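# Six arms pair matching items into their own crates

## Task

Several kinds of items are mixed together across the crates. For each kind, put its two items together in a crate that holds only that kind. Every stool and every cart has to finish standing upright; otherwise the result counts for less.

## Robot and tools

Robots: six identical i2rt Big YAM arms, arm1 to arm6. Each has six joints, a right hand (index, middle, ring and thumb, four separately driven hinges each) and a wrist camera (armN_cam_wrist). Two fixed room cameras, room_a and room_b, also watch. Foot (base_link) positions in metres, scene frame: arm1 (-0.943,-0.914,0.882), arm2 (0.276,-1.199,1.014), arm3 (1.166,-0.296,0.883), arm4 (0.962,0.925,0.902), arm5 (-0.270,1.181,1.008), arm6 (-1.194,0.295,0.870). Each foot faces along its own +x, with the yaw given by its quaternion (wxyz): arm1 (0.643,-0.004,0,0.766), arm2 (0.911,0,0,0.413), arm3 (0.990,-0.001,-0.002,-0.143), arm4 (0.775,-0.005,-0.002,-0.632), arm5 (0.612,0.007,-0.002,0.791), arm6 (0.175,0.004,-0.006,0.985). Reach is about 1.06 m from the joint1 axis.

Frame: one shared scene frame, origin on the floor, +z up. The hand point moves with the palm. In its own axes, +z runs along straight fingers toward the tips, +x crosses the palm away from the thumb, and +y leaves the palm face. The palm face is at y=-0.062. A wrist-camera mast juts out on the palm side (x 0.05 to 0.10, z -0.16 to -0.11, up to y +0.06) and can strike things.

Tool move: takes one optional key per robot (arm1 to arm6) plus optional cameras. Each robot's part is separate. A robot you omit gets no new command but may still be pushing toward an old target. A part may hold:
- joints: absolute targets by name. Arm joints are in radians: joint1_rad -2.879 to 2.879 (yaw about the foot, + is counter-clockwise seen from above); joint2_rad 0 to 3.141 (shoulder, 0 means upper arm points back); joint3_rad 0 to 3.019 (elbow, 0 means folded); joint4_rad -1.692 to 1.57 (hand pitch, + lifts the fingers); joint5_rad -1.57 to 1.57 (sideways, + goes to the arm's right); joint6_rad -2.094 to 2.094 (roll, + is clockwise seen from behind). Hand hinges are unitless, -1 to 1, each scaled between its two stops. Toward -1 curls the finger toward the palm. Straight is about +0.75 for _mcp, 0.58 for _pip, 0.70 for _dip and 0 for _abd. For the thumb, straight is cmc 0.71, axl 0.68, mcp 0.23 and ipl 0.17; cmc toward -1 brings the thumb in front of the palm. hand_current_limit (-1 to 1) maps to 0 to 550 mA and starts at +0.4. hand_speed (-0.96 to 1) sets the share (n+1)/2 of 8.5 rad/s and starts at -0.6.
- target: one absolute hand pose [x,y,z,qw,qx,qy,qz], in metres and the scene frame, laid out as the hand line prints it. The hand moves in a straight line from its hand_target toward this pose. Alongside target, joints may carry only hand_ keys.
- speed: top speed of the path, 0.002 to 0.5 m/s, default 0.25. Turning is capped at twice that in rad/s. Allowed only with target.
- min_time_s: 0.1 to 8 s, the least duration for that robot's arm joint motions.
All motions in one call start together. Hand paths last 0.5 to 10 s and finish together, and a call lasts at most 15 s. Paths ignore obstacles and other arms. Hands lag, drift, can overshoot the set speed and often stop about 1 cm off. Unknown keys make the call invalid. Values out of range get it refused, and then the later move, wait and finished_scene calls in that reply are skipped.

cameras: a list of names, "all", or []. If left out, a call with no action shows all cameras and an action shows none. A call with no action returns the full state and the scene number.

Tool wait: seconds 0 to 10, plus cameras. It commands nothing. Tool zoom_image: camera plus region [x0,y0,x1,y1] in image pixels (672x504 images), at most 504 per side, on the latest picture. Tool finished_scene: scene number. It ends the scene for good, so the goal must already hold with no robot help.

Results: the move line reports, for each arm given a motion, done or its worst status. joint_status and hand_status per key: off_target (stopped short, may still push); time_out (could not finish, and the joints keep pushing toward nearby targets listed in on_its_own; to ease it, send their reported positions); not_followed (a collision or self-collision check withheld the targets, shown as "joint command not followed" or "pose unreachable"); limit_stop_at_motor_heat. An arm listed under "as last shown" was not commanded, and its omitted lines are unchanged. hand_target is the pose the held joint targets give. The printed hand pose gets less accurate at long reach. hand_state gives one word per motor: moving, goal, blocked (still pressing) or overload. Currents in mA are positive when pushing toward -1. Joint velocities are in rad/s; joint torques are in N m, include gravity, and wrap at ±28 for joints 3 and 4. Images can lag the state slightly, and the pictures line gives their order.

Gripping: a finger presses only while its goal lies past the object's surface. To keep a grip, leave hand keys out. Sending the reported positions loosens it. A motor at 495 mA or more for about 5 s cuts out for 10 s, so grip below full current. Arms heat when they hold loads, stretch out, or push into things they cannot reach. MOTOR HOT appears at 85 °C; at 100 °C the arm goes limp for 30 to 60 s. After any arm stop, hand commands sent meanwhile are lost, so resend them.

Avoid: pressing two robots together, including one hand closing on another's fingers (this ends the scene); hard hits; knocking items out of the work area or onto the floor; dropping parts or releasing them while moving; slamming; leaving a stool or cart tipped over. The built-in clearance check can react too late and does not stop hands or wrist cameras from meeting. Time spent thinking also counts as scene time. Random small pushes may nudge loose objects.

Each tool is called after "Emit:" by a JSON object that holds its "api" and its "payload", one argument or row to a line.

## Session

Emit:
{"api": "move", "payload": {
  "arm1": {"joints":{"joint1_rad":2.36,"joint2_rad":1.9,"joint3_rad":1.325,"joint4_rad":-0.21,"joint5_rad":0,"joint6_rad":0.62}},
  "arm2": {"joints":{"joint1_rad":-1.69,"joint2_rad":2.04,"joint3_rad":1.16,"joint4_rad":0.096,"joint5_rad":0,"joint6_rad":0.62}},
  "arm3": {"joints":{"joint1_rad":0.28,"joint2_rad":1.9,"joint3_rad":1.325,"joint4_rad":-0.21,"joint5_rad":0,"joint6_rad":0.62}},
  "arm4": {"joints":{"joint1_rad":2.38,"joint2_rad":1.9,"joint3_rad":1.325,"joint4_rad":-0.21,"joint5_rad":0,"joint6_rad":0.62}},
  "arm5": {"joints":{"joint1_rad":0.31,"joint2_rad":2.04,"joint3_rad":1.16,"joint4_rad":0.096,"joint5_rad":0,"joint6_rad":0.62}},
  "arm6": {"joints":{"joint1_rad":0.36,"joint2_rad":1.9,"joint3_rad":1.325,"joint4_rad":-0.21,"joint5_rad":0,"joint6_rad":0.62}},
  "cameras": ["all"]
}}

Scene clock: 2.27 s.
Joint torques (N m): arm1=[-1.14 -18.49 7.39 2.54 0.09 -0.11] | arm2=[0.15 -20.6 7.58 2.55 0.02 -0.21] | arm3=[-0.85 -20.01 9.1 2.44 -0.01 -0.19] | arm4=[1.44 -19.08 6.97 2.26 0.18 -0.16] | arm5=[0.67 -18.43 6.43 2.21 0.18 -0.22] | arm6=[0.09 -19.78 9.51 3.36 0.12 -0.07]
Heat: arm1: hottest joint2_rad 28 °C; arm2: hottest joint3_rad 34 °C; arm3: hottest joint2_rad 29 °C; arm4: hottest joint3_rad 31 °C; arm5: hottest joint2_rad 33 °C; arm6: hottest joint2_rad 29 °C.
move: arm1 done; arm2 done; arm3 done; arm4 done; arm5 done; arm6 done
Joint velocities: within noise
arm1.joint_positions: joint1_rad=+2.368 joint2_rad=+1.906 joint3_rad=+1.328 joint4_rad=-0.230 joint5_rad=-0.002 joint6_rad=+0.628 hand_index_mcp=+0.759 hand_index_abd=+0.001 hand_index_pip=+0.577 hand_index_dip=+0.696 hand_middle_mcp=+0.759 hand_middle_abd=+0.001 hand_middle_pip=+0.577 hand_middle_dip=+0.696 hand_ring_mcp=+0.759 hand_ring_abd=+0.001 hand_ring_pip=+0.577 hand_ring_dip=+0.696 hand_thumb_cmc=+0.718 hand_thumb_axl=+0.677 hand_thumb_mcp=+0.223 hand_thumb_ipl=+0.168 hand_current_limit=+0.400 hand_speed=-0.600
arm1.joint_status: all done
arm1.hand_state: goal,goal,goal,goal,goal,goal,goal,goal,goal,goal,goal,goal,goal,goal,goal,goal
arm1.index_mcp_current_ma: 19
arm1.index_abd_current_ma: 3
arm1.index_pip_current_ma: 3
arm1.index_dip_current_ma: 0
arm1.middle_mcp_current_ma: 19
arm1.middle_abd_current_ma: 3
arm1.middle_pip_current_ma: 3
arm1.middle_dip_current_ma: 0
arm1.ring_mcp_current_ma: 19
arm1.ring_abd_current_ma: 3
arm1.ring_pip_current_ma: 3
arm1.ring_dip_current_ma: 0
arm1.thumb_cmc_current_ma: 17
arm1.thumb_axl_current_ma: -3
arm1.thumb_mcp_current_ma: -13
arm1.thumb_ipl_current_ma: -1
arm1.hand_goal_index_mcp: 0.754
arm1.hand_goal_index_abd: 0.000
arm1.hand_goal_index_pip: 0.576
arm1.hand_goal_index_dip: 0.696
arm1.hand_goal_middle_mcp: 0.754
arm1.hand_goal_middle_abd: 0.000
arm1.hand_goal_middle_pip: 0.576
arm1.hand_goal_middle_dip: 0.696
arm1.hand_goal_ring_mcp: 0.754
arm1.hand_goal_ring_abd: 0.000
arm1.hand_goal_ring_pip: 0.576
arm1.hand_goal_ring_dip: 0.696
arm1.hand_goal_thumb_cmc: 0.714
arm1.hand_goal_thumb_axl: 0.678
arm1.hand_goal_thumb_mcp: 0.226
arm1.hand_goal_thumb_ipl: 0.168
arm1.hand: x=-1.4191 y=-1.4867 z=+0.9984 quat_wxyz=(-0.372, -0.758, +0.536, -0.010) (m; scene frame)
arm1.hand_target: x=-1.4250 y=-1.4845 z=+1.0059 quat_wxyz=(-0.383, -0.754, +0.533, -0.006) (m; scene frame)
arm1.hand_status: not commanded
arm2.joint_positions: joint1_rad=-1.691 joint2_rad=+2.056 joint3_rad=+1.148 joint4_rad=+0.078 joint5_rad=+0.000 joint6_rad=+0.629 hand_index_mcp=+0.760 hand_index_abd=+0.001 hand_index_pip=+0.577 hand_index_dip=+0.696 hand_middle_mcp=+0.759 hand_middle_abd=+0.001 hand_middle_pip=+0.577 hand_middle_dip=+0.696 hand_ring_mcp=+0.760 hand_ring_abd=+0.001 hand_ring_pip=+0.577 hand_ring_dip=+0.696 hand_thumb_cmc=+0.719 hand_thumb_axl=+0.677 hand_thumb_mcp=+0.224 hand_thumb_ipl=+0.168 hand_current_limit=+0.400 hand_speed=-0.600
arm2.joint_status: all done
arm2.hand_state: goal,goal,goal,goal,goal,goal,goal,goal,goal,goal,goal,goal,goal,goal,goal,goal
arm2.index_mcp_current_ma: 9
arm2.index_abd_current_ma: 1
arm2.index_pip_current_ma: 1
arm2.index_dip_current_ma: 0
arm2.middle_mcp_current_ma: 8
arm2.middle_abd_current_ma: 1
arm2.middle_pip_current_ma: 1
arm2.middle_dip_current_ma: 0
arm2.ring_mcp_current_ma: 10
arm2.ring_abd_current_ma: 1
arm2.ring_pip_current_ma: 1
arm2.ring_dip_current_ma: 0
arm2.thumb_cmc_current_ma: 7
arm2.thumb_axl_current_ma: -1
arm2.thumb_mcp_current_ma: -3
arm2.thumb_ipl_current_ma: 0
arm2.hand_goal_index_mcp: 0.754
arm2.hand_goal_index_abd: 0.000
arm2.hand_goal_index_pip: 0.576
arm2.hand_goal_index_dip: 0.696
arm2.hand_goal_middle_mcp: 0.754
arm2.hand_goal_middle_abd: 0.000
arm2.hand_goal_middle_pip: 0.576
arm2.hand_goal_middle_dip: 0.696
arm2.hand_goal_ring_mcp: 0.754
arm2.hand_goal_ring_abd: 0.000
arm2.hand_goal_ring_pip: 0.576
arm2.hand_goal_ring_dip: 0.696
arm2.hand_goal_thumb_cmc: 0.714
arm2.hand_goal_thumb_axl: 0.678
arm2.hand_goal_thumb_mcp: 0.226
arm2.hand_goal_thumb_ipl: 0.168
arm2.hand: x=+0.6941 y=-1.7669 z=+1.0020 quat_wxyz=(+0.282, +0.931, +0.048, +0.228) (m; scene frame)
arm2.hand_target: x=+0.7018 y=-1.7739 z=+1.0226 quat_wxyz=(+0.299, +0.922, +0.052, +0.240) (m; scene frame)
arm2.hand_status: not commanded
arm3.joint_positions: joint1_rad=+0.285 joint2_rad=+1.922 joint3_rad=+1.312 joint4_rad=-0.229 joint5_rad=+0.000 joint6_rad=+0.634 hand_index_mcp=+0.759 hand_index_abd=+0.001 hand_index_pip=+0.577 hand_index_dip=+0.696 hand_middle_mcp=+0.759 hand_middle_abd=+0.001 hand_middle_pip=+0.577 hand_middle_dip=+0.696 hand_ring_mcp=+0.927 hand_ring_abd=+0.001 hand_ring_pip=+0.577 hand_ring_dip=+0.696 hand_thumb_cmc=+0.718 hand_thumb_axl=+0.677 hand_thumb_mcp=+0.224 hand_thumb_ipl=+0.168 hand_current_limit=+0.400 hand_speed=-0.600
arm3.joint_status: all done
arm3.hand_state: goal,goal,goal,goal,goal,goal,goal,goal,overload,goal,goal,goal,goal,goal,goal,goal
arm3.index_mcp_current_ma: 4
arm3.index_abd_current_ma: 0
arm3.index_pip_current_ma: 0
arm3.index_dip_current_ma: 0
arm3.middle_mcp_current_ma: 3
arm3.middle_abd_current_ma: 0
arm3.middle_pip_current_ma: 0
arm3.middle_dip_current_ma: 0
arm3.ring_mcp_current_ma: 0
arm3.ring_abd_current_ma: 0
arm3.ring_pip_current_ma: 0
arm3.ring_dip_current_ma: 0
arm3.thumb_cmc_current_ma: 2
arm3.thumb_axl_current_ma: 0
arm3.thumb_mcp_current_ma: -1
arm3.thumb_ipl_current_ma: 0
arm3.hand_goal_index_mcp: 0.754
arm3.hand_goal_index_abd: 0.000
arm3.hand_goal_index_pip: 0.576
arm3.hand_goal_index_dip: 0.696
arm3.hand_goal_middle_mcp: 0.754
arm3.hand_goal_middle_abd: 0.000
arm3.hand_goal_middle_pip: 0.576
arm3.hand_goal_middle_dip: 0.696
arm3.hand_goal_ring_mcp: 0.754
arm3.hand_goal_ring_abd: 0.000
arm3.hand_goal_ring_pip: 0.576
arm3.hand_goal_ring_dip: 0.696
arm3.hand_goal_thumb_cmc: 0.714
arm3.hand_goal_thumb_axl: 0.678
arm3.hand_goal_thumb_mcp: 0.226
arm3.hand_goal_thumb_ipl: 0.168
arm3.hand: x=+1.9002 y=-0.3661 z=+0.9828 quat_wxyz=(+0.164, +0.833, +0.421, +0.320) (m; scene frame)
arm3.hand_target: x=+1.9083 y=-0.3691 z=+1.0102 quat_wxyz=(+0.179, +0.822, +0.420, +0.341) (m; scene frame)
arm3.hand_status: not commanded
arm4.joint_positions: joint1_rad=+2.389 joint2_rad=+1.908 joint3_rad=+1.333 joint4_rad=-0.223 joint5_rad=-0.002 joint6_rad=+0.626 hand_index_mcp=+0.758 hand_index_abd=+0.002 hand_index_pip=+0.577 hand_index_dip=+0.696 hand_middle_mcp=+0.758 hand_middle_abd=+0.002 hand_middle_pip=+0.577 hand_middle_dip=+0.696 hand_ring_mcp=+0.758 hand_ring_abd=+0.001 hand_ring_pip=+0.577 hand_ring_dip=+0.696 hand_thumb_cmc=+0.717 hand_thumb_axl=+0.677 hand_thumb_mcp=+0.223 hand_thumb_ipl=+0.168 hand_current_limit=+0.400 hand_speed=-0.600
arm4.joint_status: all done
arm4.hand_state: goal,goal,goal,goal,goal,goal,goal,goal,goal,goal,goal,goal,goal,goal,goal,goal
arm4.index_mcp_current_ma: 3
arm4.index_abd_current_ma: 1
arm4.index_pip_current_ma: 0
arm4.index_dip_current_ma: 0
arm4.middle_mcp_current_ma: 2
arm4.middle_abd_current_ma: 1
arm4.middle_pip_current_ma: 0
arm4.middle_dip_current_ma: 0
arm4.ring_mcp_current_ma: 3
arm4.ring_abd_current_ma: 1
arm4.ring_pip_current_ma: 0
arm4.ring_dip_current_ma: 0
arm4.thumb_cmc_current_ma: 2
arm4.thumb_axl_current_ma: 0
arm4.thumb_mcp_current_ma: -3
arm4.thumb_ipl_current_ma: 0
arm4.hand_goal_index_mcp: 0.754
arm4.hand_goal_index_abd: 0.000
arm4.hand_goal_index_pip: 0.576
arm4.hand_goal_index_dip: 0.696
arm4.hand_goal_middle_mcp: 0.754
arm4.hand_goal_middle_abd: 0.000
arm4.hand_goal_middle_pip: 0.576
arm4.hand_goal_middle_dip: 0.696
arm4.hand_goal_ring_mcp: 0.754
arm4.hand_goal_ring_abd: 0.000
arm4.hand_goal_ring_pip: 0.576
arm4.hand_goal_ring_dip: 0.696
arm4.hand_goal_thumb_cmc: 0.714
arm4.hand_goal_thumb_axl: 0.678
arm4.hand_goal_thumb_mcp: 0.226
arm4.hand_goal_thumb_ipl: 0.168
arm4.hand: x=+1.4097 y=+1.5255 z=+1.0128 quat_wxyz=(-0.014, +0.514, +0.773, +0.372) (m; scene frame)
arm4.hand_target: x=+1.4144 y=+1.5211 z=+1.0175 quat_wxyz=(-0.011, +0.514, +0.770, +0.378) (m; scene frame)
arm4.hand_status: not commanded
arm5.joint_positions: joint1_rad=+0.315 joint2_rad=+2.049 joint3_rad=+1.158 joint4_rad=+0.082 joint5_rad=-0.002 joint6_rad=+0.628 hand_index_mcp=+0.759 hand_index_abd=+0.001 hand_index_pip=+0.577 hand_index_dip=+0.696 hand_middle_mcp=+0.759 hand_middle_abd=+0.001 hand_middle_pip=+0.577 hand_middle_dip=+0.696 hand_ring_mcp=+0.759 hand_ring_abd=+0.001 hand_ring_pip=+0.577 hand_ring_dip=+0.696 hand_thumb_cmc=+0.717 hand_thumb_axl=+0.677 hand_thumb_mcp=+0.225 hand_thumb_ipl=+0.168 hand_current_limit=+0.400 hand_speed=-0.600
arm5.joint_status: all done
arm5.hand_state: goal,goal,goal,goal,goal,goal,goal,goal,goal,goal,goal,goal,goal,goal,goal,goal
arm5.index_mcp_current_ma: 18
arm5.index_abd_current_ma: 3
arm5.index_pip_current_ma: 2
arm5.index_dip_current_ma: 0
arm5.middle_mcp_current_ma: 19
arm5.middle_abd_current_ma: 4
arm5.middle_pip_current_ma: 2
arm5.middle_dip_current_ma: 0
arm5.ring_mcp_current_ma: 18
arm5.ring_abd_current_ma: 4
arm5.ring_pip_current_ma: 2
arm5.ring_dip_current_ma: 0
arm5.thumb_cmc_current_ma: 13
arm5.thumb_axl_current_ma: -3
arm5.thumb_mcp_current_ma: -6
arm5.thumb_ipl_current_ma: -1
arm5.hand_goal_index_mcp: 0.754
arm5.hand_goal_index_abd: 0.000
arm5.hand_goal_index_pip: 0.576
arm5.hand_goal_index_dip: 0.696
arm5.hand_goal_middle_mcp: 0.754
arm5.hand_goal_middle_abd: 0.000
arm5.hand_goal_middle_pip: 0.576
arm5.hand_goal_middle_dip: 0.696
arm5.hand_goal_ring_mcp: 0.754
arm5.hand_goal_ring_abd: 0.000
arm5.hand_goal_ring_pip: 0.576
arm5.hand_goal_ring_dip: 0.696
arm5.hand_goal_thumb_cmc: 0.714
arm5.hand_goal_thumb_axl: 0.678
arm5.hand_goal_thumb_mcp: 0.226
arm5.hand_goal_thumb_ipl: 0.168
arm5.hand: x=-0.5937 y=+1.8140 z=+1.0161 quat_wxyz=(-0.214, +0.027, +0.925, +0.312) (m; scene frame)
arm5.hand_target: x=-0.5931 y=+1.8190 z=+1.0265 quat_wxyz=(-0.218, +0.026, +0.920, +0.324) (m; scene frame)
arm5.hand_status: not commanded
arm6.joint_positions: joint1_rad=+0.359 joint2_rad=+1.910 joint3_rad=+1.315 joint4_rad=-0.232 joint5_rad=-0.001 joint6_rad=+0.631 hand_index_mcp=+0.759 hand_index_abd=+0.001 hand_index_pip=+0.577 hand_index_dip=+0.696 hand_middle_mcp=+0.761 hand_middle_abd=+0.001 hand_middle_pip=+0.577 hand_middle_dip=+0.696 hand_ring_mcp=+0.760 hand_ring_abd=+0.001 hand_ring_pip=+0.577 hand_ring_dip=+0.696 hand_thumb_cmc=+0.718 hand_thumb_axl=+0.677 hand_thumb_mcp=+0.224 hand_thumb_ipl=+0.168 hand_current_limit=+0.400 hand_speed=-0.600
arm6.joint_status: all done
arm6.hand_state: goal,goal,goal,goal,goal,goal,goal,goal,goal,goal,goal,goal,goal,goal,goal,goal
arm6.index_mcp_current_ma: 7
arm6.index_abd_current_ma: 1
arm6.index_pip_current_ma: 0
arm6.index_dip_current_ma: 0
arm6.middle_mcp_current_ma: 10
arm6.middle_abd_current_ma: 1
arm6.middle_pip_current_ma: 0
arm6.middle_dip_current_ma: 0
arm6.ring_mcp_current_ma: 9
arm6.ring_abd_current_ma: 1
arm6.ring_pip_current_ma: 0
arm6.ring_dip_current_ma: 0
arm6.thumb_cmc_current_ma: 4
arm6.thumb_axl_current_ma: -1
arm6.thumb_mcp_current_ma: -2
arm6.thumb_ipl_current_ma: 0
arm6.hand_goal_index_mcp: 0.754
arm6.hand_goal_index_abd: 0.000
arm6.hand_goal_index_pip: 0.576
arm6.hand_goal_index_dip: 0.696
arm6.hand_goal_middle_mcp: 0.754
arm6.hand_goal_middle_abd: 0.000
arm6.hand_goal_middle_pip: 0.576
arm6.hand_goal_middle_dip: 0.696
arm6.hand_goal_ring_mcp: 0.754
arm6.hand_goal_ring_abd: 0.000
arm6.hand_goal_ring_pip: 0.576
arm6.hand_goal_ring_dip: 0.696
arm6.hand_goal_thumb_cmc: 0.714
arm6.hand_goal_thumb_axl: 0.678
arm6.hand_goal_thumb_mcp: 0.226
arm6.hand_goal_thumb_ipl: 0.168
arm6.hand: x=-1.9299 y=+0.3568 z=+0.9810 quat_wxyz=(-0.324, -0.427, +0.827, +0.170) (m; scene frame)
arm6.hand_target: x=-1.9374 y=+0.3549 z=+0.9992 quat_wxyz=(-0.341, -0.428, +0.817, +0.181) (m; scene frame)
arm6.hand_status: not commanded
pictures: arm1_cam_wrist, arm2_cam_wrist, arm3_cam_wrist, arm4_cam_wrist, arm5_cam_wrist, arm6_cam_wrist, room_a, room_b
camera_calibration:
arm1_cam_wrist: T_world_to_cam=[[-0.870753, 0.490679, 0.0319932, -0.502934], [0.491674, 0.867928, 0.0704029, 1.87413], [0.00677741, 0.0770337, -0.997005, 1.23981], [0, 0, 0, 1]] pos_world=[-1.36779, -1.47534, 1.12024]
arm2_cam_wrist: T_world_to_cam=[[-0.737777, -0.673522, 0.0453159, -0.695498], [-0.665482, 0.736944, 0.118523, 1.59342], [-0.113223, 0.0572863, -0.991917, 1.29944], [0, 0, 0, 1]] pos_world=[0.694395, -1.71713, 1.1316]
arm3_cam_wrist: T_world_to_cam=[[-0.00978512, -0.998815, 0.0476665, -0.364307], [-0.997129, 0.0133262, 0.0745463, 1.78046], [-0.0750932, -0.0468002, -0.996078, 1.23318], [0, 0, 0, 1]] pos_world=[1.86438, -0.329889, 1.11298]
arm4_cam_wrist: T_world_to_cam=[[0.876039, -0.48223, -0.00298567, -0.45591], [-0.480903, -0.874056, 0.0689816, 1.89516], [-0.0358747, -0.0589948, -0.997613, 1.27759], [0, 0, 0, 1]] pos_world=[1.35662, 1.51199, 1.14245]
arm5_cam_wrist: T_world_to_cam=[[0.846708, 0.532008, -0.00725118, -0.417672], [0.532049, -0.846693, 0.00592526, 1.79976], [-0.00298724, -0.00887495, -0.999956, 1.15672], [0, 0, 0, 1]] pos_world=[-0.600457, 1.75631, 1.14298]
arm6_cam_wrist: T_world_to_cam=[[-0.00530097, 0.996029, 0.088869, -0.425732], [0.995602, -0.00305543, 0.0936317, 1.77906], [0.0935314, 0.0889745, -0.991633, 1.23662], [0, 0, 0, 1]] pos_world=[-1.88915, 0.319449, 1.09753]

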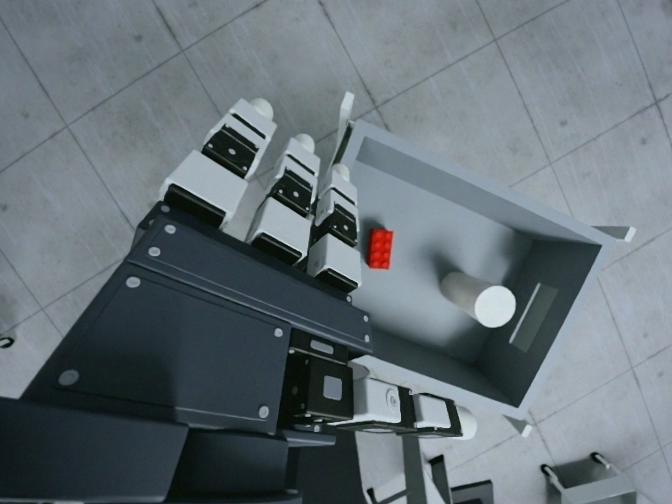

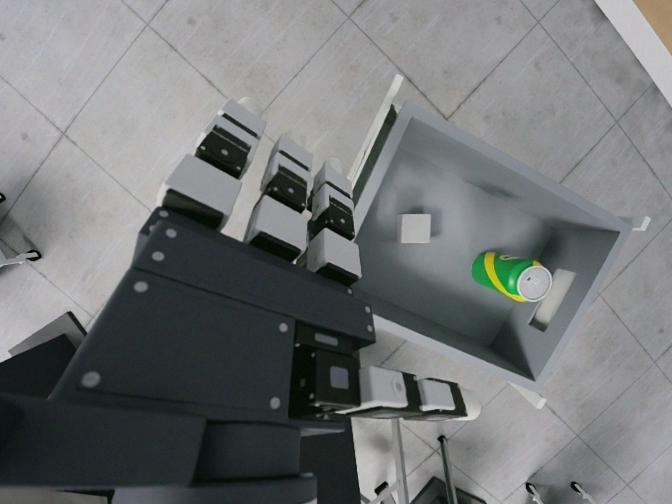

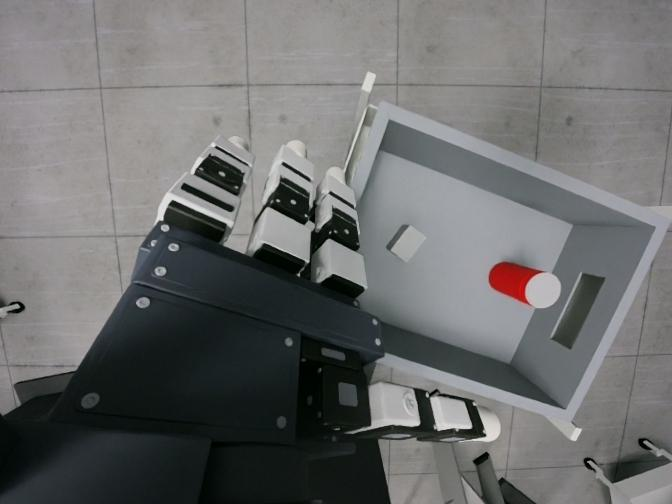

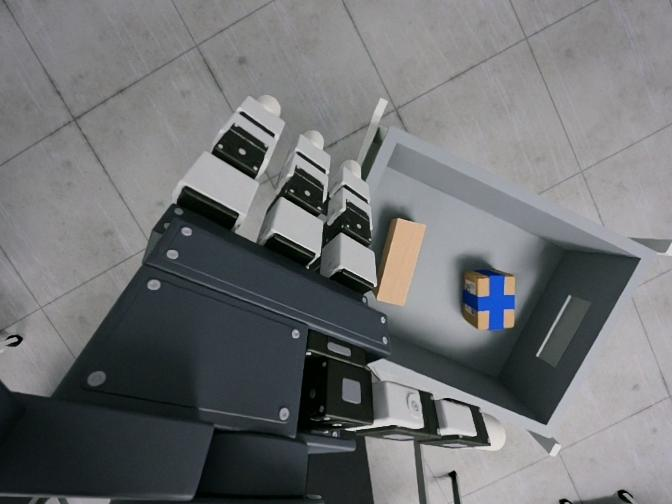

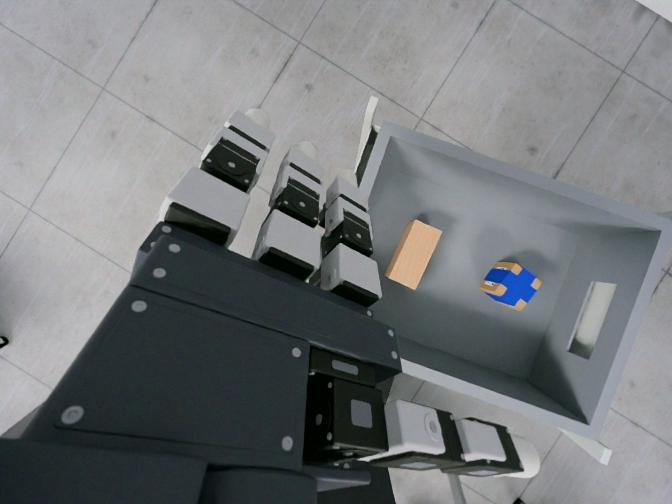

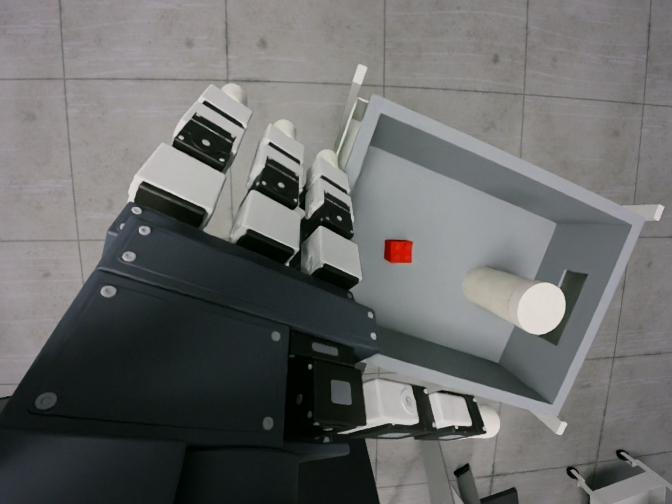

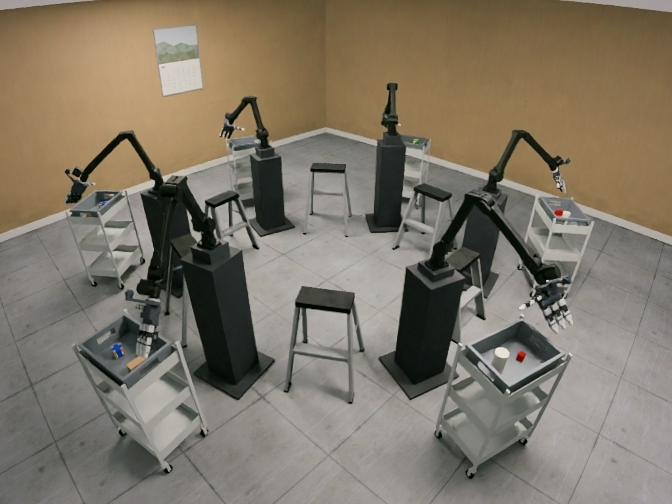

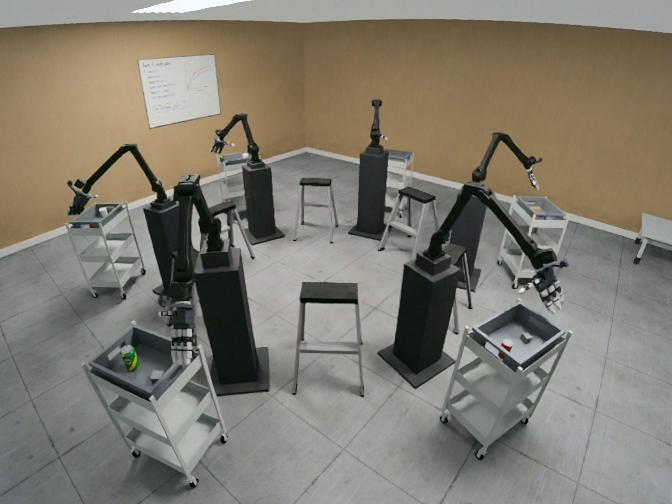

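Emit:
{"api": "zoom_image", "payload": {
  "camera": "arm1_cam_wrist",
  "region": [320, 100, 640, 440]
}}

Emit:
{"api": "zoom_image", "payload": {
  "camera": "arm2_cam_wrist",
  "region": [320, 90, 660, 420]
}}

Emit:
{"api": "zoom_image", "payload": {
  "camera": "arm3_cam_wrist",
  "region": [330, 90, 670, 440]
}}

Emit:
{"api": "zoom_image", "payload": {
  "camera": "arm4_cam_wrist",
  "region": [330, 100, 670, 450]
}}

Emit:
{"api": "zoom_image", "payload": {
  "camera": "arm5_cam_wrist",
  "region": [330, 100, 672, 450]
}}

Emit:
{"api": "zoom_image", "payload": {
  "camera": "arm6_cam_wrist",
  "region": [330, 80, 670, 430]
}}

Scaled by 1.482.

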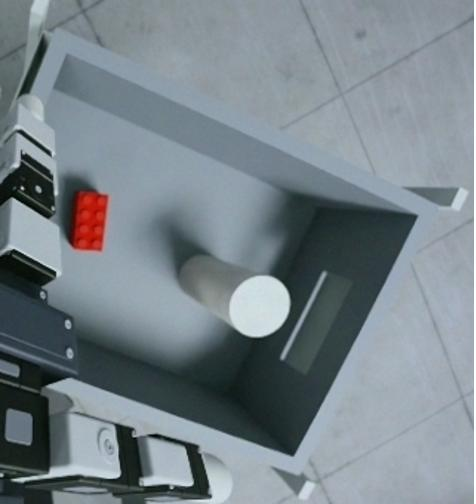

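Scaled by 1.482.

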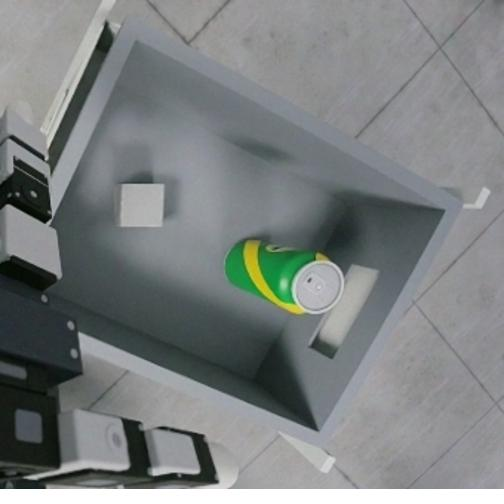

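Scaled by 1.440.

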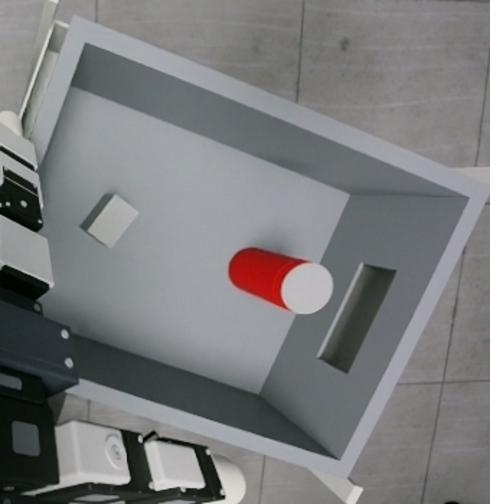

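Scaled by 1.440.

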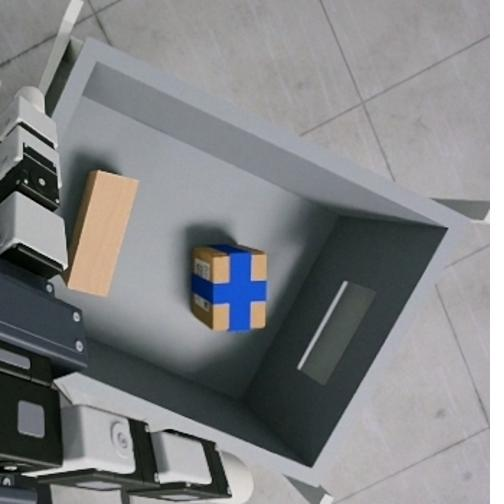

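Scaled by 1.440.

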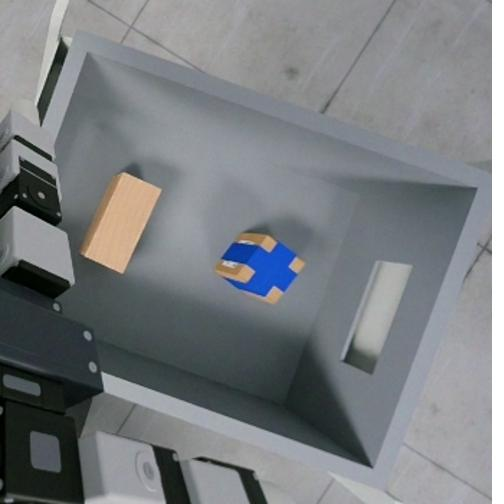

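Scaled by 1.440.

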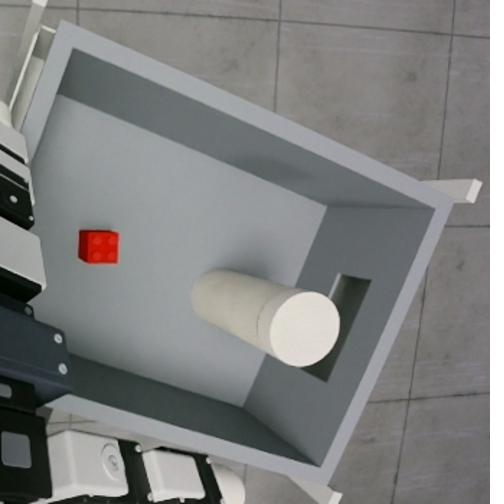

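Emit:
{"api": "move", "payload": {
  "arm1": {"joints":{"joint1_rad":0.39}},
  "arm3": {"joints":{"joint1_rad":-1.59}},
  "arm5": {"joints":{"joint1_rad":-1.66}},
  "arm2": {"joints":{"joint1_rad":-2.079,"joint2_rad":2.55,"joint3_rad":2.05,"joint4_rad":-1.65,"joint5_rad":1.36,"joint6_rad":-1.0,"hand_index_mcp":-0.205,"hand_middle_mcp":-0.205,"hand_middle_abd":0.2,"hand_ring_mcp":1.0,"hand_thumb_cmc":-0.571,"hand_thumb_mcp":0.225,"hand_current_limit":0.6},"min_time_s":4},
  "arm4": {"joints":{"joint1_rad":2.087,"joint2_rad":2.4,"joint3_rad":2.1,"joint4_rad":-1.6,"joint5_rad":1.37,"joint6_rad":-1.26,"hand_index_mcp":-0.12,"hand_middle_mcp":-0.12,"hand_ring_mcp":1.0,"hand_thumb_cmc":-0.571,"hand_thumb_mcp":0.225},"min_time_s":4},
  "arm6": {"joints":{"joint1_rad":-0.04,"joint2_rad":2.4,"joint3_rad":2.1,"joint4_rad":-1.6,"joint5_rad":-1.37,"joint6_rad":1.26,"hand_index_mcp":-0.205,"hand_middle_mcp":-0.205,"hand_ring_mcp":1.0,"hand_thumb_cmc":-0.571,"hand_thumb_mcp":0.225},"min_time_s":4},
  "cameras": ["all"]
}}

Scene clock: 266.17 s.
Joint torques (N m): arm1=[0.09 -18.61 7.35 1.96 -0.07 -0.11] | arm2=[0.03 -23.24 10.03 -0.69 0.83 -0.12] | arm3=[0.62 -20.01 9.21 1.91 -0.09 -0.18] | arm4=[0.79 -20.31 10.11 -0.59 1.18 -0.12] | arm5=[1.67 -18.55 6.27 1.76 -0.03 -0.2] | arm6=[-0.03 -21.48 12.11 -0.21 -1.12 0.22]
Heat: arm1: hottest joint2_rad 46 °C; arm2: hottest joint3_rad 42 °C; arm3: hottest joint3_rad 37 °C; arm4: hottest joint2_rad 46 °C; arm5: hottest joint2_rad 42 °C; arm6: hottest joint3_rad 38 °C.
move: arm1 done; arm2 done; arm3 done; arm4 done; arm5 done; arm6 done
Joint velocities: within noise
arm1.joint_positions: joint1_rad=+0.380 joint2_rad=+1.906 joint3_rad=+1.328 joint4_rad=-0.214 joint5_rad=+0.002 joint6_rad=+0.627 hand_index_mcp=+0.757 hand_index_abd=+0.001 hand_index_pip=+0.577 hand_index_dip=+0.696 hand_middle_mcp=+0.757 hand_middle_abd=+0.001 hand_middle_pip=+0.577 hand_middle_dip=+0.696 hand_ring_mcp=+0.757 hand_ring_abd=+0.001 hand_ring_pip=+0.577 hand_ring_dip=+0.696 hand_thumb_cmc=+0.718 hand_thumb_axl=+0.677 hand_thumb_mcp=+0.223 hand_thumb_ipl=+0.168 hand_current_limit=+0.400 hand_speed=-0.600
arm1.joint_status: all done
arm1.hand_state: goal,goal,goal,goal,goal,goal,goal,goal,goal,goal,goal,goal,goal,goal,goal,goal
arm1.index_mcp_current_ma: 14
arm1.index_abd_current_ma: 3
arm1.index_pip_current_ma: 3
arm1.index_dip_current_ma: 0
arm1.middle_mcp_current_ma: 12
arm1.middle_abd_current_ma: 3
arm1.middle_pip_current_ma: 3
arm1.middle_dip_current_ma: 0
arm1.ring_mcp_current_ma: 11
arm1.ring_abd_current_ma: 3
arm1.ring_pip_current_ma: 3
arm1.ring_dip_current_ma: 0
arm1.thumb_cmc_current_ma: 17
arm1.thumb_axl_current_ma: -3
arm1.thumb_mcp_current_ma: -13
arm1.thumb_ipl_current_ma: -1
arm1.hand_goal_index_mcp: 0.754
arm1.hand_goal_index_abd: 0.000
arm1.hand_goal_index_pip: 0.576
arm1.hand_goal_index_dip: 0.696
arm1.hand_goal_middle_mcp: 0.754
arm1.hand_goal_middle_abd: 0.000
arm1.hand_goal_middle_pip: 0.576
arm1.hand_goal_middle_dip: 0.696
arm1.hand_goal_ring_mcp: 0.754
arm1.hand_goal_ring_abd: 0.000
arm1.hand_goal_ring_pip: 0.576
arm1.hand_goal_ring_dip: 0.696
arm1.hand_goal_thumb_cmc: 0.714
arm1.hand_goal_thumb_axl: 0.678
arm1.hand_goal_thumb_mcp: 0.226
arm1.hand_goal_thumb_ipl: 0.168
arm1.hand: x=-1.2765 y=-0.2440 z=+0.9970 quat_wxyz=(-0.208, +0.034, +0.926, +0.314) (m; scene frame)
arm1.hand_target: x=-1.2834 y=-0.2476 z=+1.0008 quat_wxyz=(-0.211, +0.026, +0.925, +0.316) (m; scene frame)
arm1.hand_status: not commanded
arm2.joint_positions: joint1_rad=-2.078 joint2_rad=+2.536 joint3_rad=+2.003 joint4_rad=-1.638 joint5_rad=+1.358 joint6_rad=-0.991 hand_index_mcp=-0.202 hand_index_abd=+0.003 hand_index_pip=+0.577 hand_index_dip=+0.696 hand_middle_mcp=-0.206 hand_middle_abd=+0.191 hand_middle_pip=+0.577 hand_middle_dip=+0.696 hand_ring_mcp=+0.990 hand_ring_abd=-0.002 hand_ring_pip=+0.576 hand_ring_dip=+0.696 hand_thumb_cmc=-0.573 hand_thumb_axl=+0.677 hand_thumb_mcp=+0.224 hand_thumb_ipl=+0.168 hand_current_limit=+0.600 hand_speed=-0.600
arm2.joint_status: all done
arm2.hand_state: goal,goal,goal,goal,goal,goal,goal,goal,goal,goal,goal,goal,goal,goal,goal,goal
arm2.index_mcp_current_ma: 2
arm2.index_abd_current_ma: 3
arm2.index_pip_current_ma: 1
arm2.index_dip_current_ma: 0
arm2.middle_mcp_current_ma: -3
arm2.middle_abd_current_ma: -14
arm2.middle_pip_current_ma: 1
arm2.middle_dip_current_ma: 0
arm2.ring_mcp_current_ma: -19
arm2.ring_abd_current_ma: -2
arm2.ring_pip_current_ma: 0
arm2.ring_dip_current_ma: 0
arm2.thumb_cmc_current_ma: -4
arm2.thumb_axl_current_ma: -1
arm2.thumb_mcp_current_ma: -3
arm2.thumb_ipl_current_ma: 0
arm2.hand_goal_index_mcp: -0.204
arm2.hand_goal_index_abd: 0.000
arm2.hand_goal_index_pip: 0.576
arm2.hand_goal_index_dip: 0.696
arm2.hand_goal_middle_mcp: -0.204
arm2.hand_goal_middle_abd: 0.200
arm2.hand_goal_middle_pip: 0.576
arm2.hand_goal_middle_dip: 0.696
arm2.hand_goal_ring_mcp: 1.000
arm2.hand_goal_ring_abd: 0.000
arm2.hand_goal_ring_pip: 0.576
arm2.hand_goal_ring_dip: 0.696
arm2.hand_goal_thumb_cmc: -0.570
arm2.hand_goal_thumb_axl: 0.678
arm2.hand_goal_thumb_mcp: 0.226
arm2.hand_goal_thumb_ipl: 0.168
arm2.hand: x=+0.3510 y=-1.8735 z=+0.9351 quat_wxyz=(-0.409, +0.469, +0.606, -0.496) (m; scene frame)
arm2.hand_target: x=+0.3540 y=-1.8846 z=+0.9405 quat_wxyz=(-0.404, +0.472, +0.604, -0.499) (m; scene frame)
arm2.hand_status: not commanded
arm3.joint_positions: joint1_rad=-1.599 joint2_rad=+1.922 joint3_rad=+1.312 joint4_rad=-0.214 joint5_rad=+0.001 joint6_rad=+0.632 hand_index_mcp=+0.757 hand_index_abd=+0.001 hand_index_pip=+0.577 hand_index_dip=+0.696 hand_middle_mcp=+0.756 hand_middle_abd=+0.001 hand_middle_pip=+0.577 hand_middle_dip=+0.696 hand_ring_mcp=+0.949 hand_ring_abd=+0.001 hand_ring_pip=+0.577 hand_ring_dip=+0.696 hand_thumb_cmc=+0.718 hand_thumb_axl=+0.677 hand_thumb_mcp=+0.224 hand_thumb_ipl=+0.168 hand_current_limit=+0.400 hand_speed=-0.600
arm3.joint_status: all done
arm3.hand_state: goal,goal,goal,goal,goal,goal,goal,goal,overload,goal,goal,goal,goal,goal,goal,goal
arm3.index_mcp_current_ma: 1
arm3.index_abd_current_ma: 0
arm3.index_pip_current_ma: 0
arm3.index_dip_current_ma: 0
arm3.middle_mcp_current_ma: 1
arm3.middle_abd_current_ma: 0
arm3.middle_pip_current_ma: 0
arm3.middle_dip_current_ma: 0
arm3.ring_mcp_current_ma: 0
arm3.ring_abd_current_ma: 0
arm3.ring_pip_current_ma: 0
arm3.ring_dip_current_ma: 0
arm3.thumb_cmc_current_ma: 2
arm3.thumb_axl_current_ma: 0
arm3.thumb_mcp_current_ma: -2
arm3.thumb_ipl_current_ma: 0
arm3.hand_goal_index_mcp: 0.754
arm3.hand_goal_index_abd: 0.000
arm3.hand_goal_index_pip: 0.576
arm3.hand_goal_index_dip: 0.696
arm3.hand_goal_middle_mcp: 0.754
arm3.hand_goal_middle_abd: 0.000
arm3.hand_goal_middle_pip: 0.576
arm3.hand_goal_middle_dip: 0.696
arm3.hand_goal_ring_mcp: 0.754
arm3.hand_goal_ring_abd: 0.000
arm3.hand_goal_ring_pip: 0.576
arm3.hand_goal_ring_dip: 0.696
arm3.hand_goal_thumb_cmc: 0.714
arm3.hand_goal_thumb_axl: 0.678
arm3.hand_goal_thumb_mcp: 0.226
arm3.hand_goal_thumb_ipl: 0.168
arm3.hand: x=+0.8703 y=-0.9748 z=+0.9832 quat_wxyz=(+0.361, +0.828, -0.426, +0.059) (m; scene frame)
arm3.hand_target: x=+0.8751 y=-0.9837 z=+1.0074 quat_wxyz=(+0.379, +0.826, -0.414, +0.062) (m; scene frame)
arm3.hand_status: not commanded
arm4.joint_positions: joint1_rad=+2.096 joint2_rad=+2.367 joint3_rad=+2.057 joint4_rad=-1.587 joint5_rad=+1.368 joint6_rad=-1.251 hand_index_mcp=-0.122 hand_index_abd=+0.000 hand_index_pip=+0.577 hand_index_dip=+0.696 hand_middle_mcp=-0.122 hand_middle_abd=+0.000 hand_middle_pip=+0.577 hand_middle_dip=+0.696 hand_ring_mcp=+0.991 hand_ring_abd=-0.002 hand_ring_pip=+0.576 hand_ring_dip=+0.696 hand_thumb_cmc=-0.572 hand_thumb_axl=+0.677 hand_thumb_mcp=+0.223 hand_thumb_ipl=+0.168 hand_current_limit=+0.400 hand_speed=-0.600
arm4.joint_status: all done
arm4.hand_state: goal,goal,goal,goal,goal,goal,goal,goal,goal,goal,goal,goal,goal,goal,goal,goal
arm4.index_mcp_current_ma: -1
arm4.index_abd_current_ma: 0
arm4.index_pip_current_ma: 0
arm4.index_dip_current_ma: 0
arm4.middle_mcp_current_ma: -1
arm4.middle_abd_current_ma: 0
arm4.middle_pip_current_ma: 0
arm4.middle_dip_current_ma: 0
arm4.ring_mcp_current_ma: -9
arm4.ring_abd_current_ma: -1
arm4.ring_pip_current_ma: 0
arm4.ring_dip_current_ma: 0
arm4.thumb_cmc_current_ma: -1
arm4.thumb_axl_current_ma: 0
arm4.thumb_mcp_current_ma: -2
arm4.thumb_ipl_current_ma: 0
arm4.hand_goal_index_mcp: -0.120
arm4.hand_goal_index_abd: 0.000
arm4.hand_goal_index_pip: 0.576
arm4.hand_goal_index_dip: 0.696
arm4.hand_goal_middle_mcp: -0.120
arm4.hand_goal_middle_abd: 0.000
arm4.hand_goal_middle_pip: 0.576
arm4.hand_goal_middle_dip: 0.696
arm4.hand_goal_ring_mcp: 1.000
arm4.hand_goal_ring_abd: 0.000
arm4.hand_goal_ring_pip: 0.576
arm4.hand_goal_ring_dip: 0.696
arm4.hand_goal_thumb_cmc: -0.570
arm4.hand_goal_thumb_axl: 0.678
arm4.hand_goal_thumb_mcp: 0.226
arm4.hand_goal_thumb_ipl: 0.168
arm4.hand: x=+1.5815 y=+1.2694 z=+0.9388 quat_wxyz=(+0.200, -0.258, +0.725, -0.606) (m; scene frame)
arm4.hand_target: x=+1.5901 y=+1.2681 z=+0.9326 quat_wxyz=(+0.194, -0.258, +0.725, -0.609) (m; scene frame)
arm4.hand_status: not commanded
arm5.joint_positions: joint1_rad=-1.668 joint2_rad=+2.049 joint3_rad=+1.158 joint4_rad=+0.095 joint5_rad=+0.003 joint6_rad=+0.626 hand_index_mcp=+0.757 hand_index_abd=+0.001 hand_index_pip=+0.577 hand_index_dip=+0.696 hand_middle_mcp=+0.757 hand_middle_abd=+0.001 hand_middle_pip=+0.577 hand_middle_dip=+0.696 hand_ring_mcp=+0.757 hand_ring_abd=+0.001 hand_ring_pip=+0.577 hand_ring_dip=+0.696 hand_thumb_cmc=+0.717 hand_thumb_axl=+0.677 hand_thumb_mcp=+0.224 hand_thumb_ipl=+0.168 hand_current_limit=+0.400 hand_speed=-0.600
arm5.joint_status: all done
arm5.hand_state: goal,goal,goal,goal,goal,goal,goal,goal,goal,goal,goal,goal,goal,goal,goal,goal
arm5.index_mcp_current_ma: 12
arm5.index_abd_current_ma: 3
arm5.index_pip_current_ma: 2
arm5.index_dip_current_ma: 0
arm5.middle_mcp_current_ma: 12
arm5.middle_abd_current_ma: 4
arm5.middle_pip_current_ma: 2
arm5.middle_dip_current_ma: 0
arm5.ring_mcp_current_ma: 10
arm5.ring_abd_current_ma: 4
arm5.ring_pip_current_ma: 2
arm5.ring_dip_current_ma: 0
arm5.thumb_cmc_current_ma: 13
arm5.thumb_axl_current_ma: -3
arm5.thumb_mcp_current_ma: -9
arm5.thumb_ipl_current_ma: -1
arm5.hand_goal_index_mcp: 0.754
arm5.hand_goal_index_abd: 0.000
arm5.hand_goal_index_pip: 0.576
arm5.hand_goal_index_dip: 0.696
arm5.hand_goal_middle_mcp: 0.754
arm5.hand_goal_middle_abd: 0.000
arm5.hand_goal_middle_pip: 0.576
arm5.hand_goal_middle_dip: 0.696
arm5.hand_goal_ring_mcp: 0.754
arm5.hand_goal_ring_abd: 0.000
arm5.hand_goal_ring_pip: 0.576
arm5.hand_goal_ring_dip: 0.696
arm5.hand_goal_thumb_cmc: 0.714
arm5.hand_goal_thumb_axl: 0.678
arm5.hand_goal_thumb_mcp: 0.226
arm5.hand_goal_thumb_ipl: 0.168
arm5.hand: x=+0.4409 y=+1.2238 z=+1.0027 quat_wxyz=(+0.139, +0.791, +0.483, +0.348) (m; scene frame)
arm5.hand_target: x=+0.4432 y=+1.2302 z=+1.0102 quat_wxyz=(+0.140, +0.786, +0.487, +0.354) (m; scene frame)
arm5.hand_status: not commanded
arm6.joint_positions: joint1_rad=-0.039 joint2_rad=+2.373 joint3_rad=+2.049 joint4_rad=-1.586 joint5_rad=-1.368 joint6_rad=+1.249 hand_index_mcp=-0.204 hand_index_abd=+0.001 hand_index_pip=+0.577 hand_index_dip=+0.696 hand_middle_mcp=-0.204 hand_middle_abd=+0.001 hand_middle_pip=+0.577 hand_middle_dip=+0.696 hand_ring_mcp=+0.991 hand_ring_abd=+0.001 hand_ring_pip=+0.576 hand_ring_dip=+0.696 hand_thumb_cmc=-0.568 hand_thumb_axl=+0.677 hand_thumb_mcp=+0.224 hand_thumb_ipl=+0.168 hand_current_limit=+0.400 hand_speed=-0.600
arm6.joint_status: all done
arm6.hand_state: goal,goal,goal,goal,goal,goal,goal,goal,goal,goal,goal,goal,goal,goal,goal,goal
arm6.index_mcp_current_ma: 0
arm6.index_abd_current_ma: 1
arm6.index_pip_current_ma: 0
arm6.index_dip_current_ma: 0
arm6.middle_mcp_current_ma: 0
arm6.middle_abd_current_ma: 1
arm6.middle_pip_current_ma: 0
arm6.middle_dip_current_ma: 0
arm6.ring_mcp_current_ma: -15
arm6.ring_abd_current_ma: 1
arm6.ring_pip_current_ma: 0
arm6.ring_dip_current_ma: 0
arm6.thumb_cmc_current_ma: 1
arm6.thumb_axl_current_ma: -1
arm6.thumb_mcp_current_ma: -3
arm6.thumb_ipl_current_ma: 0
arm6.hand_goal_index_mcp: -0.204
arm6.hand_goal_index_abd: 0.000
arm6.hand_goal_index_pip: 0.576
arm6.hand_goal_index_dip: 0.696
arm6.hand_goal_middle_mcp: -0.204
arm6.hand_goal_middle_abd: 0.000
arm6.hand_goal_middle_pip: 0.576
arm6.hand_goal_middle_dip: 0.696
arm6.hand_goal_ring_mcp: 1.000
arm6.hand_goal_ring_abd: 0.000
arm6.hand_goal_ring_pip: 0.576
arm6.hand_goal_ring_dip: 0.696
arm6.hand_goal_thumb_cmc: -0.570
arm6.hand_goal_thumb_axl: 0.678
arm6.hand_goal_thumb_mcp: 0.226
arm6.hand_goal_thumb_ipl: 0.168
arm6.hand: x=-1.8461 y=+0.3985 z=+0.9130 quat_wxyz=(-0.097, +0.130, +0.764, -0.624) (m; scene frame)
arm6.hand_target: x=-1.8551 y=+0.4027 z=+0.9133 quat_wxyz=(-0.099, +0.132, +0.763, -0.625) (m; scene frame)
arm6.hand_status: not commanded
pictures: arm1_cam_wrist, arm2_cam_wrist, arm3_cam_wrist, arm4_cam_wrist, arm5_cam_wrist, arm6_cam_wrist, room_a, room_b
camera_calibration:
arm1_cam_wrist: T_world_to_cam=[[0.80217, 0.595299, 0.0462779, 1.15827], [0.592411, -0.803173, 0.0629481, 0.453787], [0.0746421, -0.0230796, -0.996943, 1.20387], [0, 0, 0, 1]] pos_world=[-1.28782, -0.297264, 1.11802]
arm2_cam_wrist: T_world_to_cam=[[0.305371, -0.717284, -0.626301, -0.837453], [0.729376, -0.246646, 0.638104, -1.36668], [-0.612176, -0.651667, 0.447851, -1.29906], [0, 0, 0, 1]] pos_world=[0.4573, -1.78433, 0.929372]
arm3_cam_wrist: T_world_to_cam=[[-0.947575, 0.316794, 0.0417507, 1.12202], [0.31894, 0.945666, 0.0631975, 0.536183], [-0.0194616, 0.0732003, -0.997127, 1.19735], [0, 0, 0, 1]] pos_world=[0.915489, -0.950144, 1.11318]
arm4_cam_wrist: T_world_to_cam=[[0.563221, 0.542676, -0.623125, -0.954287], [-0.0372613, 0.770022, 0.636928, -1.56269], [0.825466, -0.335513, 0.453913, -1.17901], [0, 0, 0, 1]] pos_world=[1.45248, 1.3256, 0.935849]
arm5_cam_wrist: T_world_to_cam=[[0.146881, -0.989038, -0.0151426, 1.19815], [-0.989002, -0.14711, 0.0152959, 0.55475], [-0.0173558, 0.0127294, -0.999768, 1.12099], [0, 0, 0, 1]] pos_world=[0.392118, 1.25235, 1.13039]
arm6_cam_wrist: T_world_to_cam=[[0.801277, -0.0793961, -0.593001, 2.07925], [0.555054, 0.468599, 0.687262, 0.158906], [0.223314, -0.879836, 0.419547, 0.494916], [0, 0, 0, 1]] pos_world=[-1.86478, 0.526066, 0.916149]

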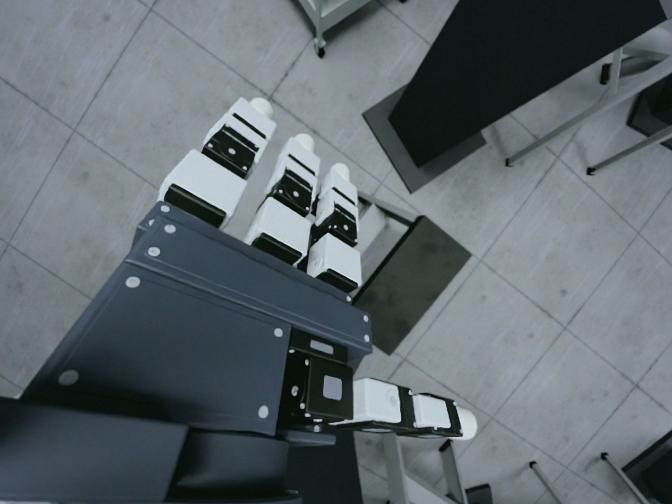

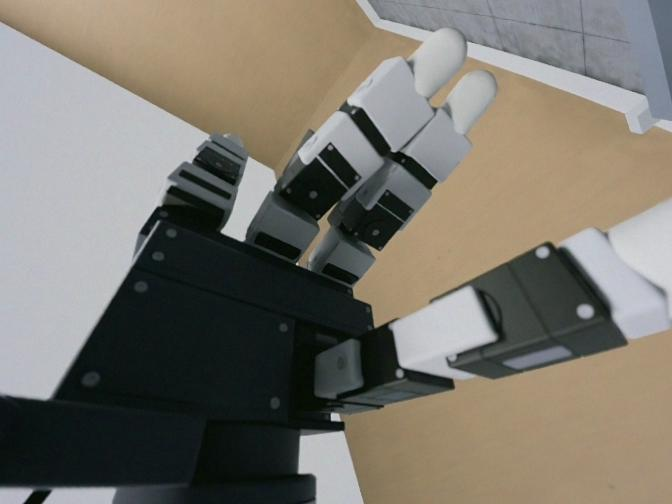

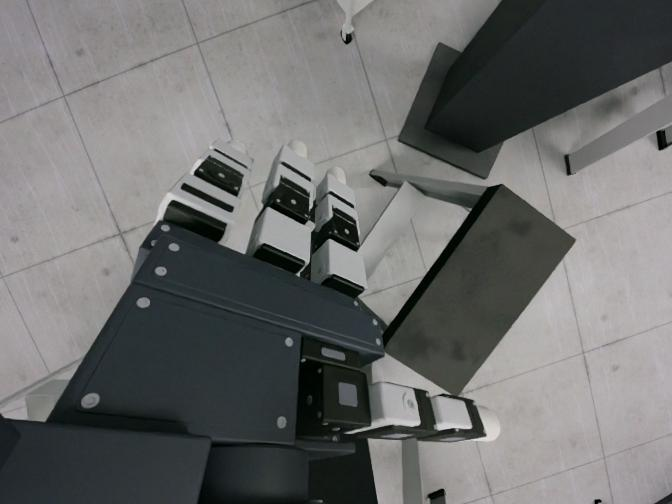

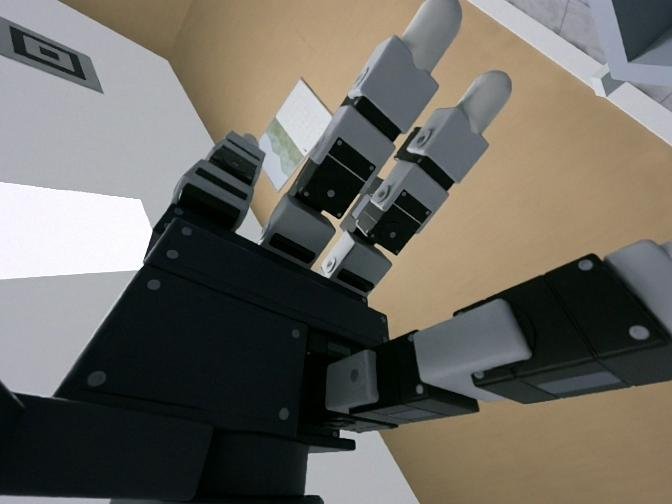

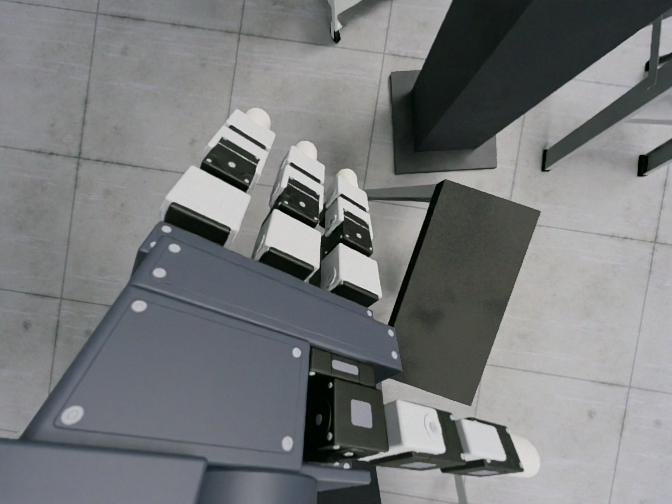

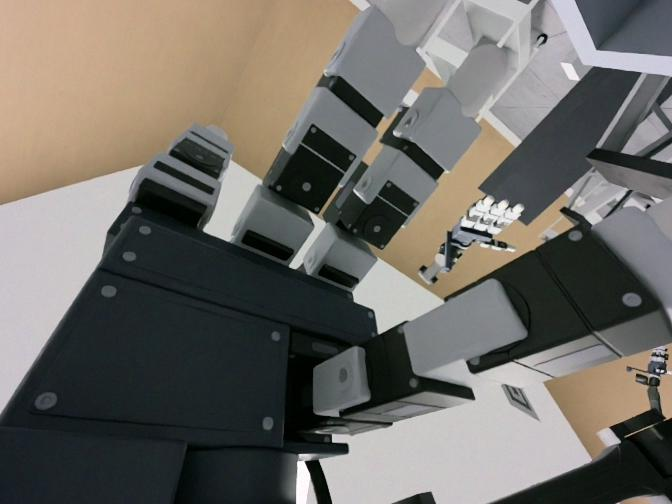

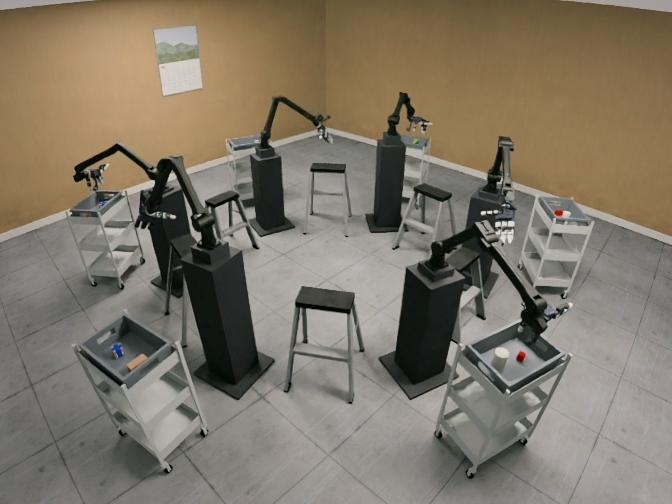

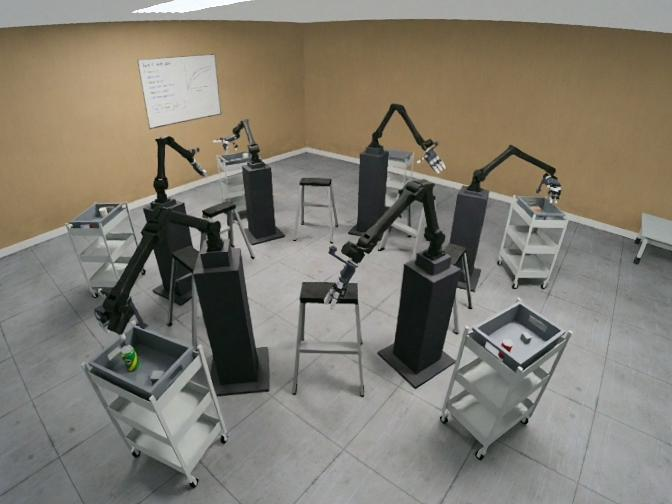

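Emit:
{"api": "zoom_image", "payload": {
  "camera": "arm1_cam_wrist",
  "region": [330, 180, 510, 400]
}}

Emit:
{"api": "zoom_image", "payload": {
  "camera": "arm3_cam_wrist",
  "region": [340, 160, 600, 420]
}}

Emit:
{"api": "zoom_image", "payload": {
  "camera": "arm5_cam_wrist",
  "region": [340, 160, 600, 420]
}}

Scaled by 2.291.

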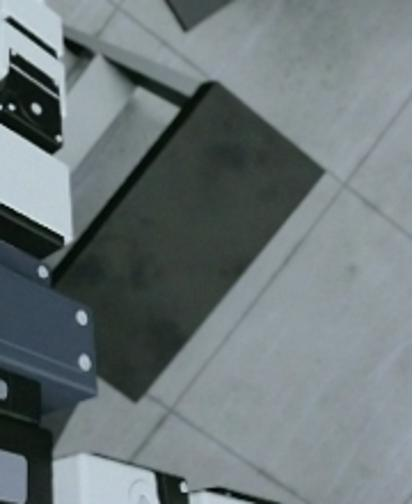

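Scaled by 1.938.

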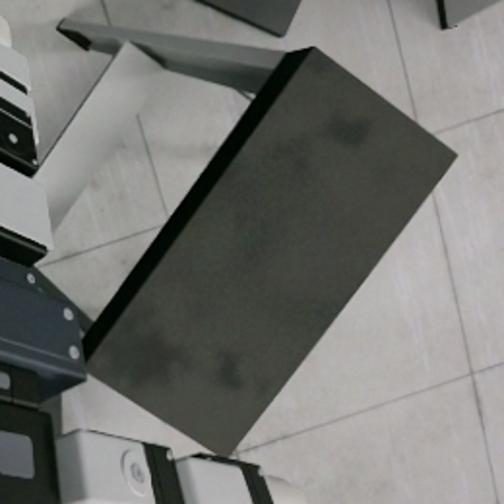

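Scaled by 1.938.

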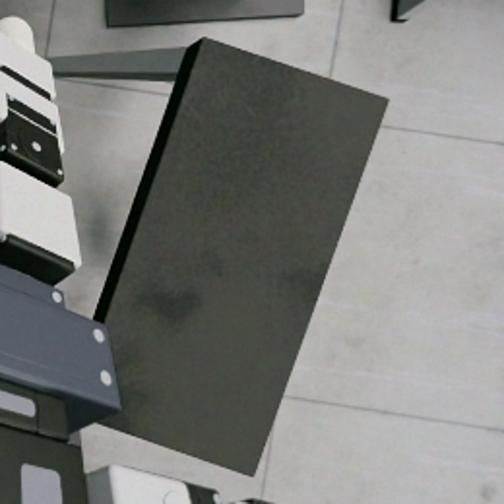

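Emit:
{"api": "zoom_image", "payload": {
  "camera": "room_b",
  "region": [130, 130, 330, 290]
}}

Emit:
{"api": "zoom_image", "payload": {
  "camera": "room_a",
  "region": [370, 150, 570, 350]
}}

Scaled by 2.520.

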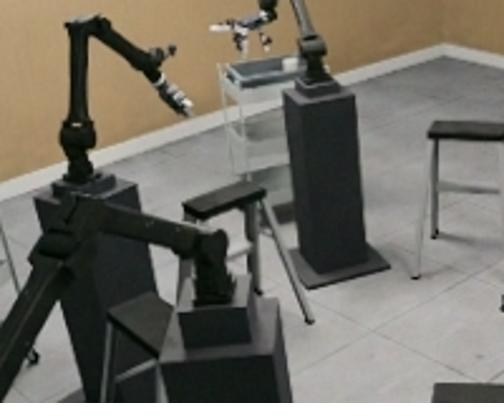

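Scaled by 2.520.

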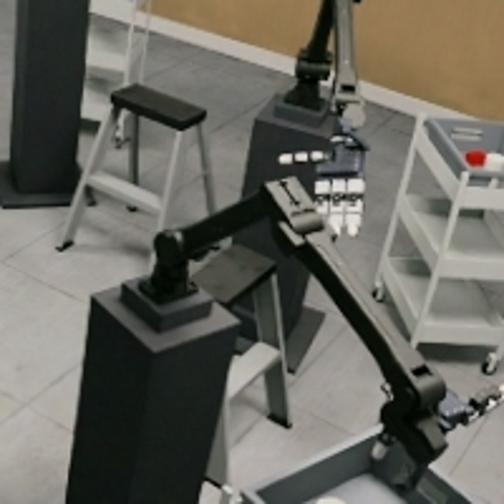

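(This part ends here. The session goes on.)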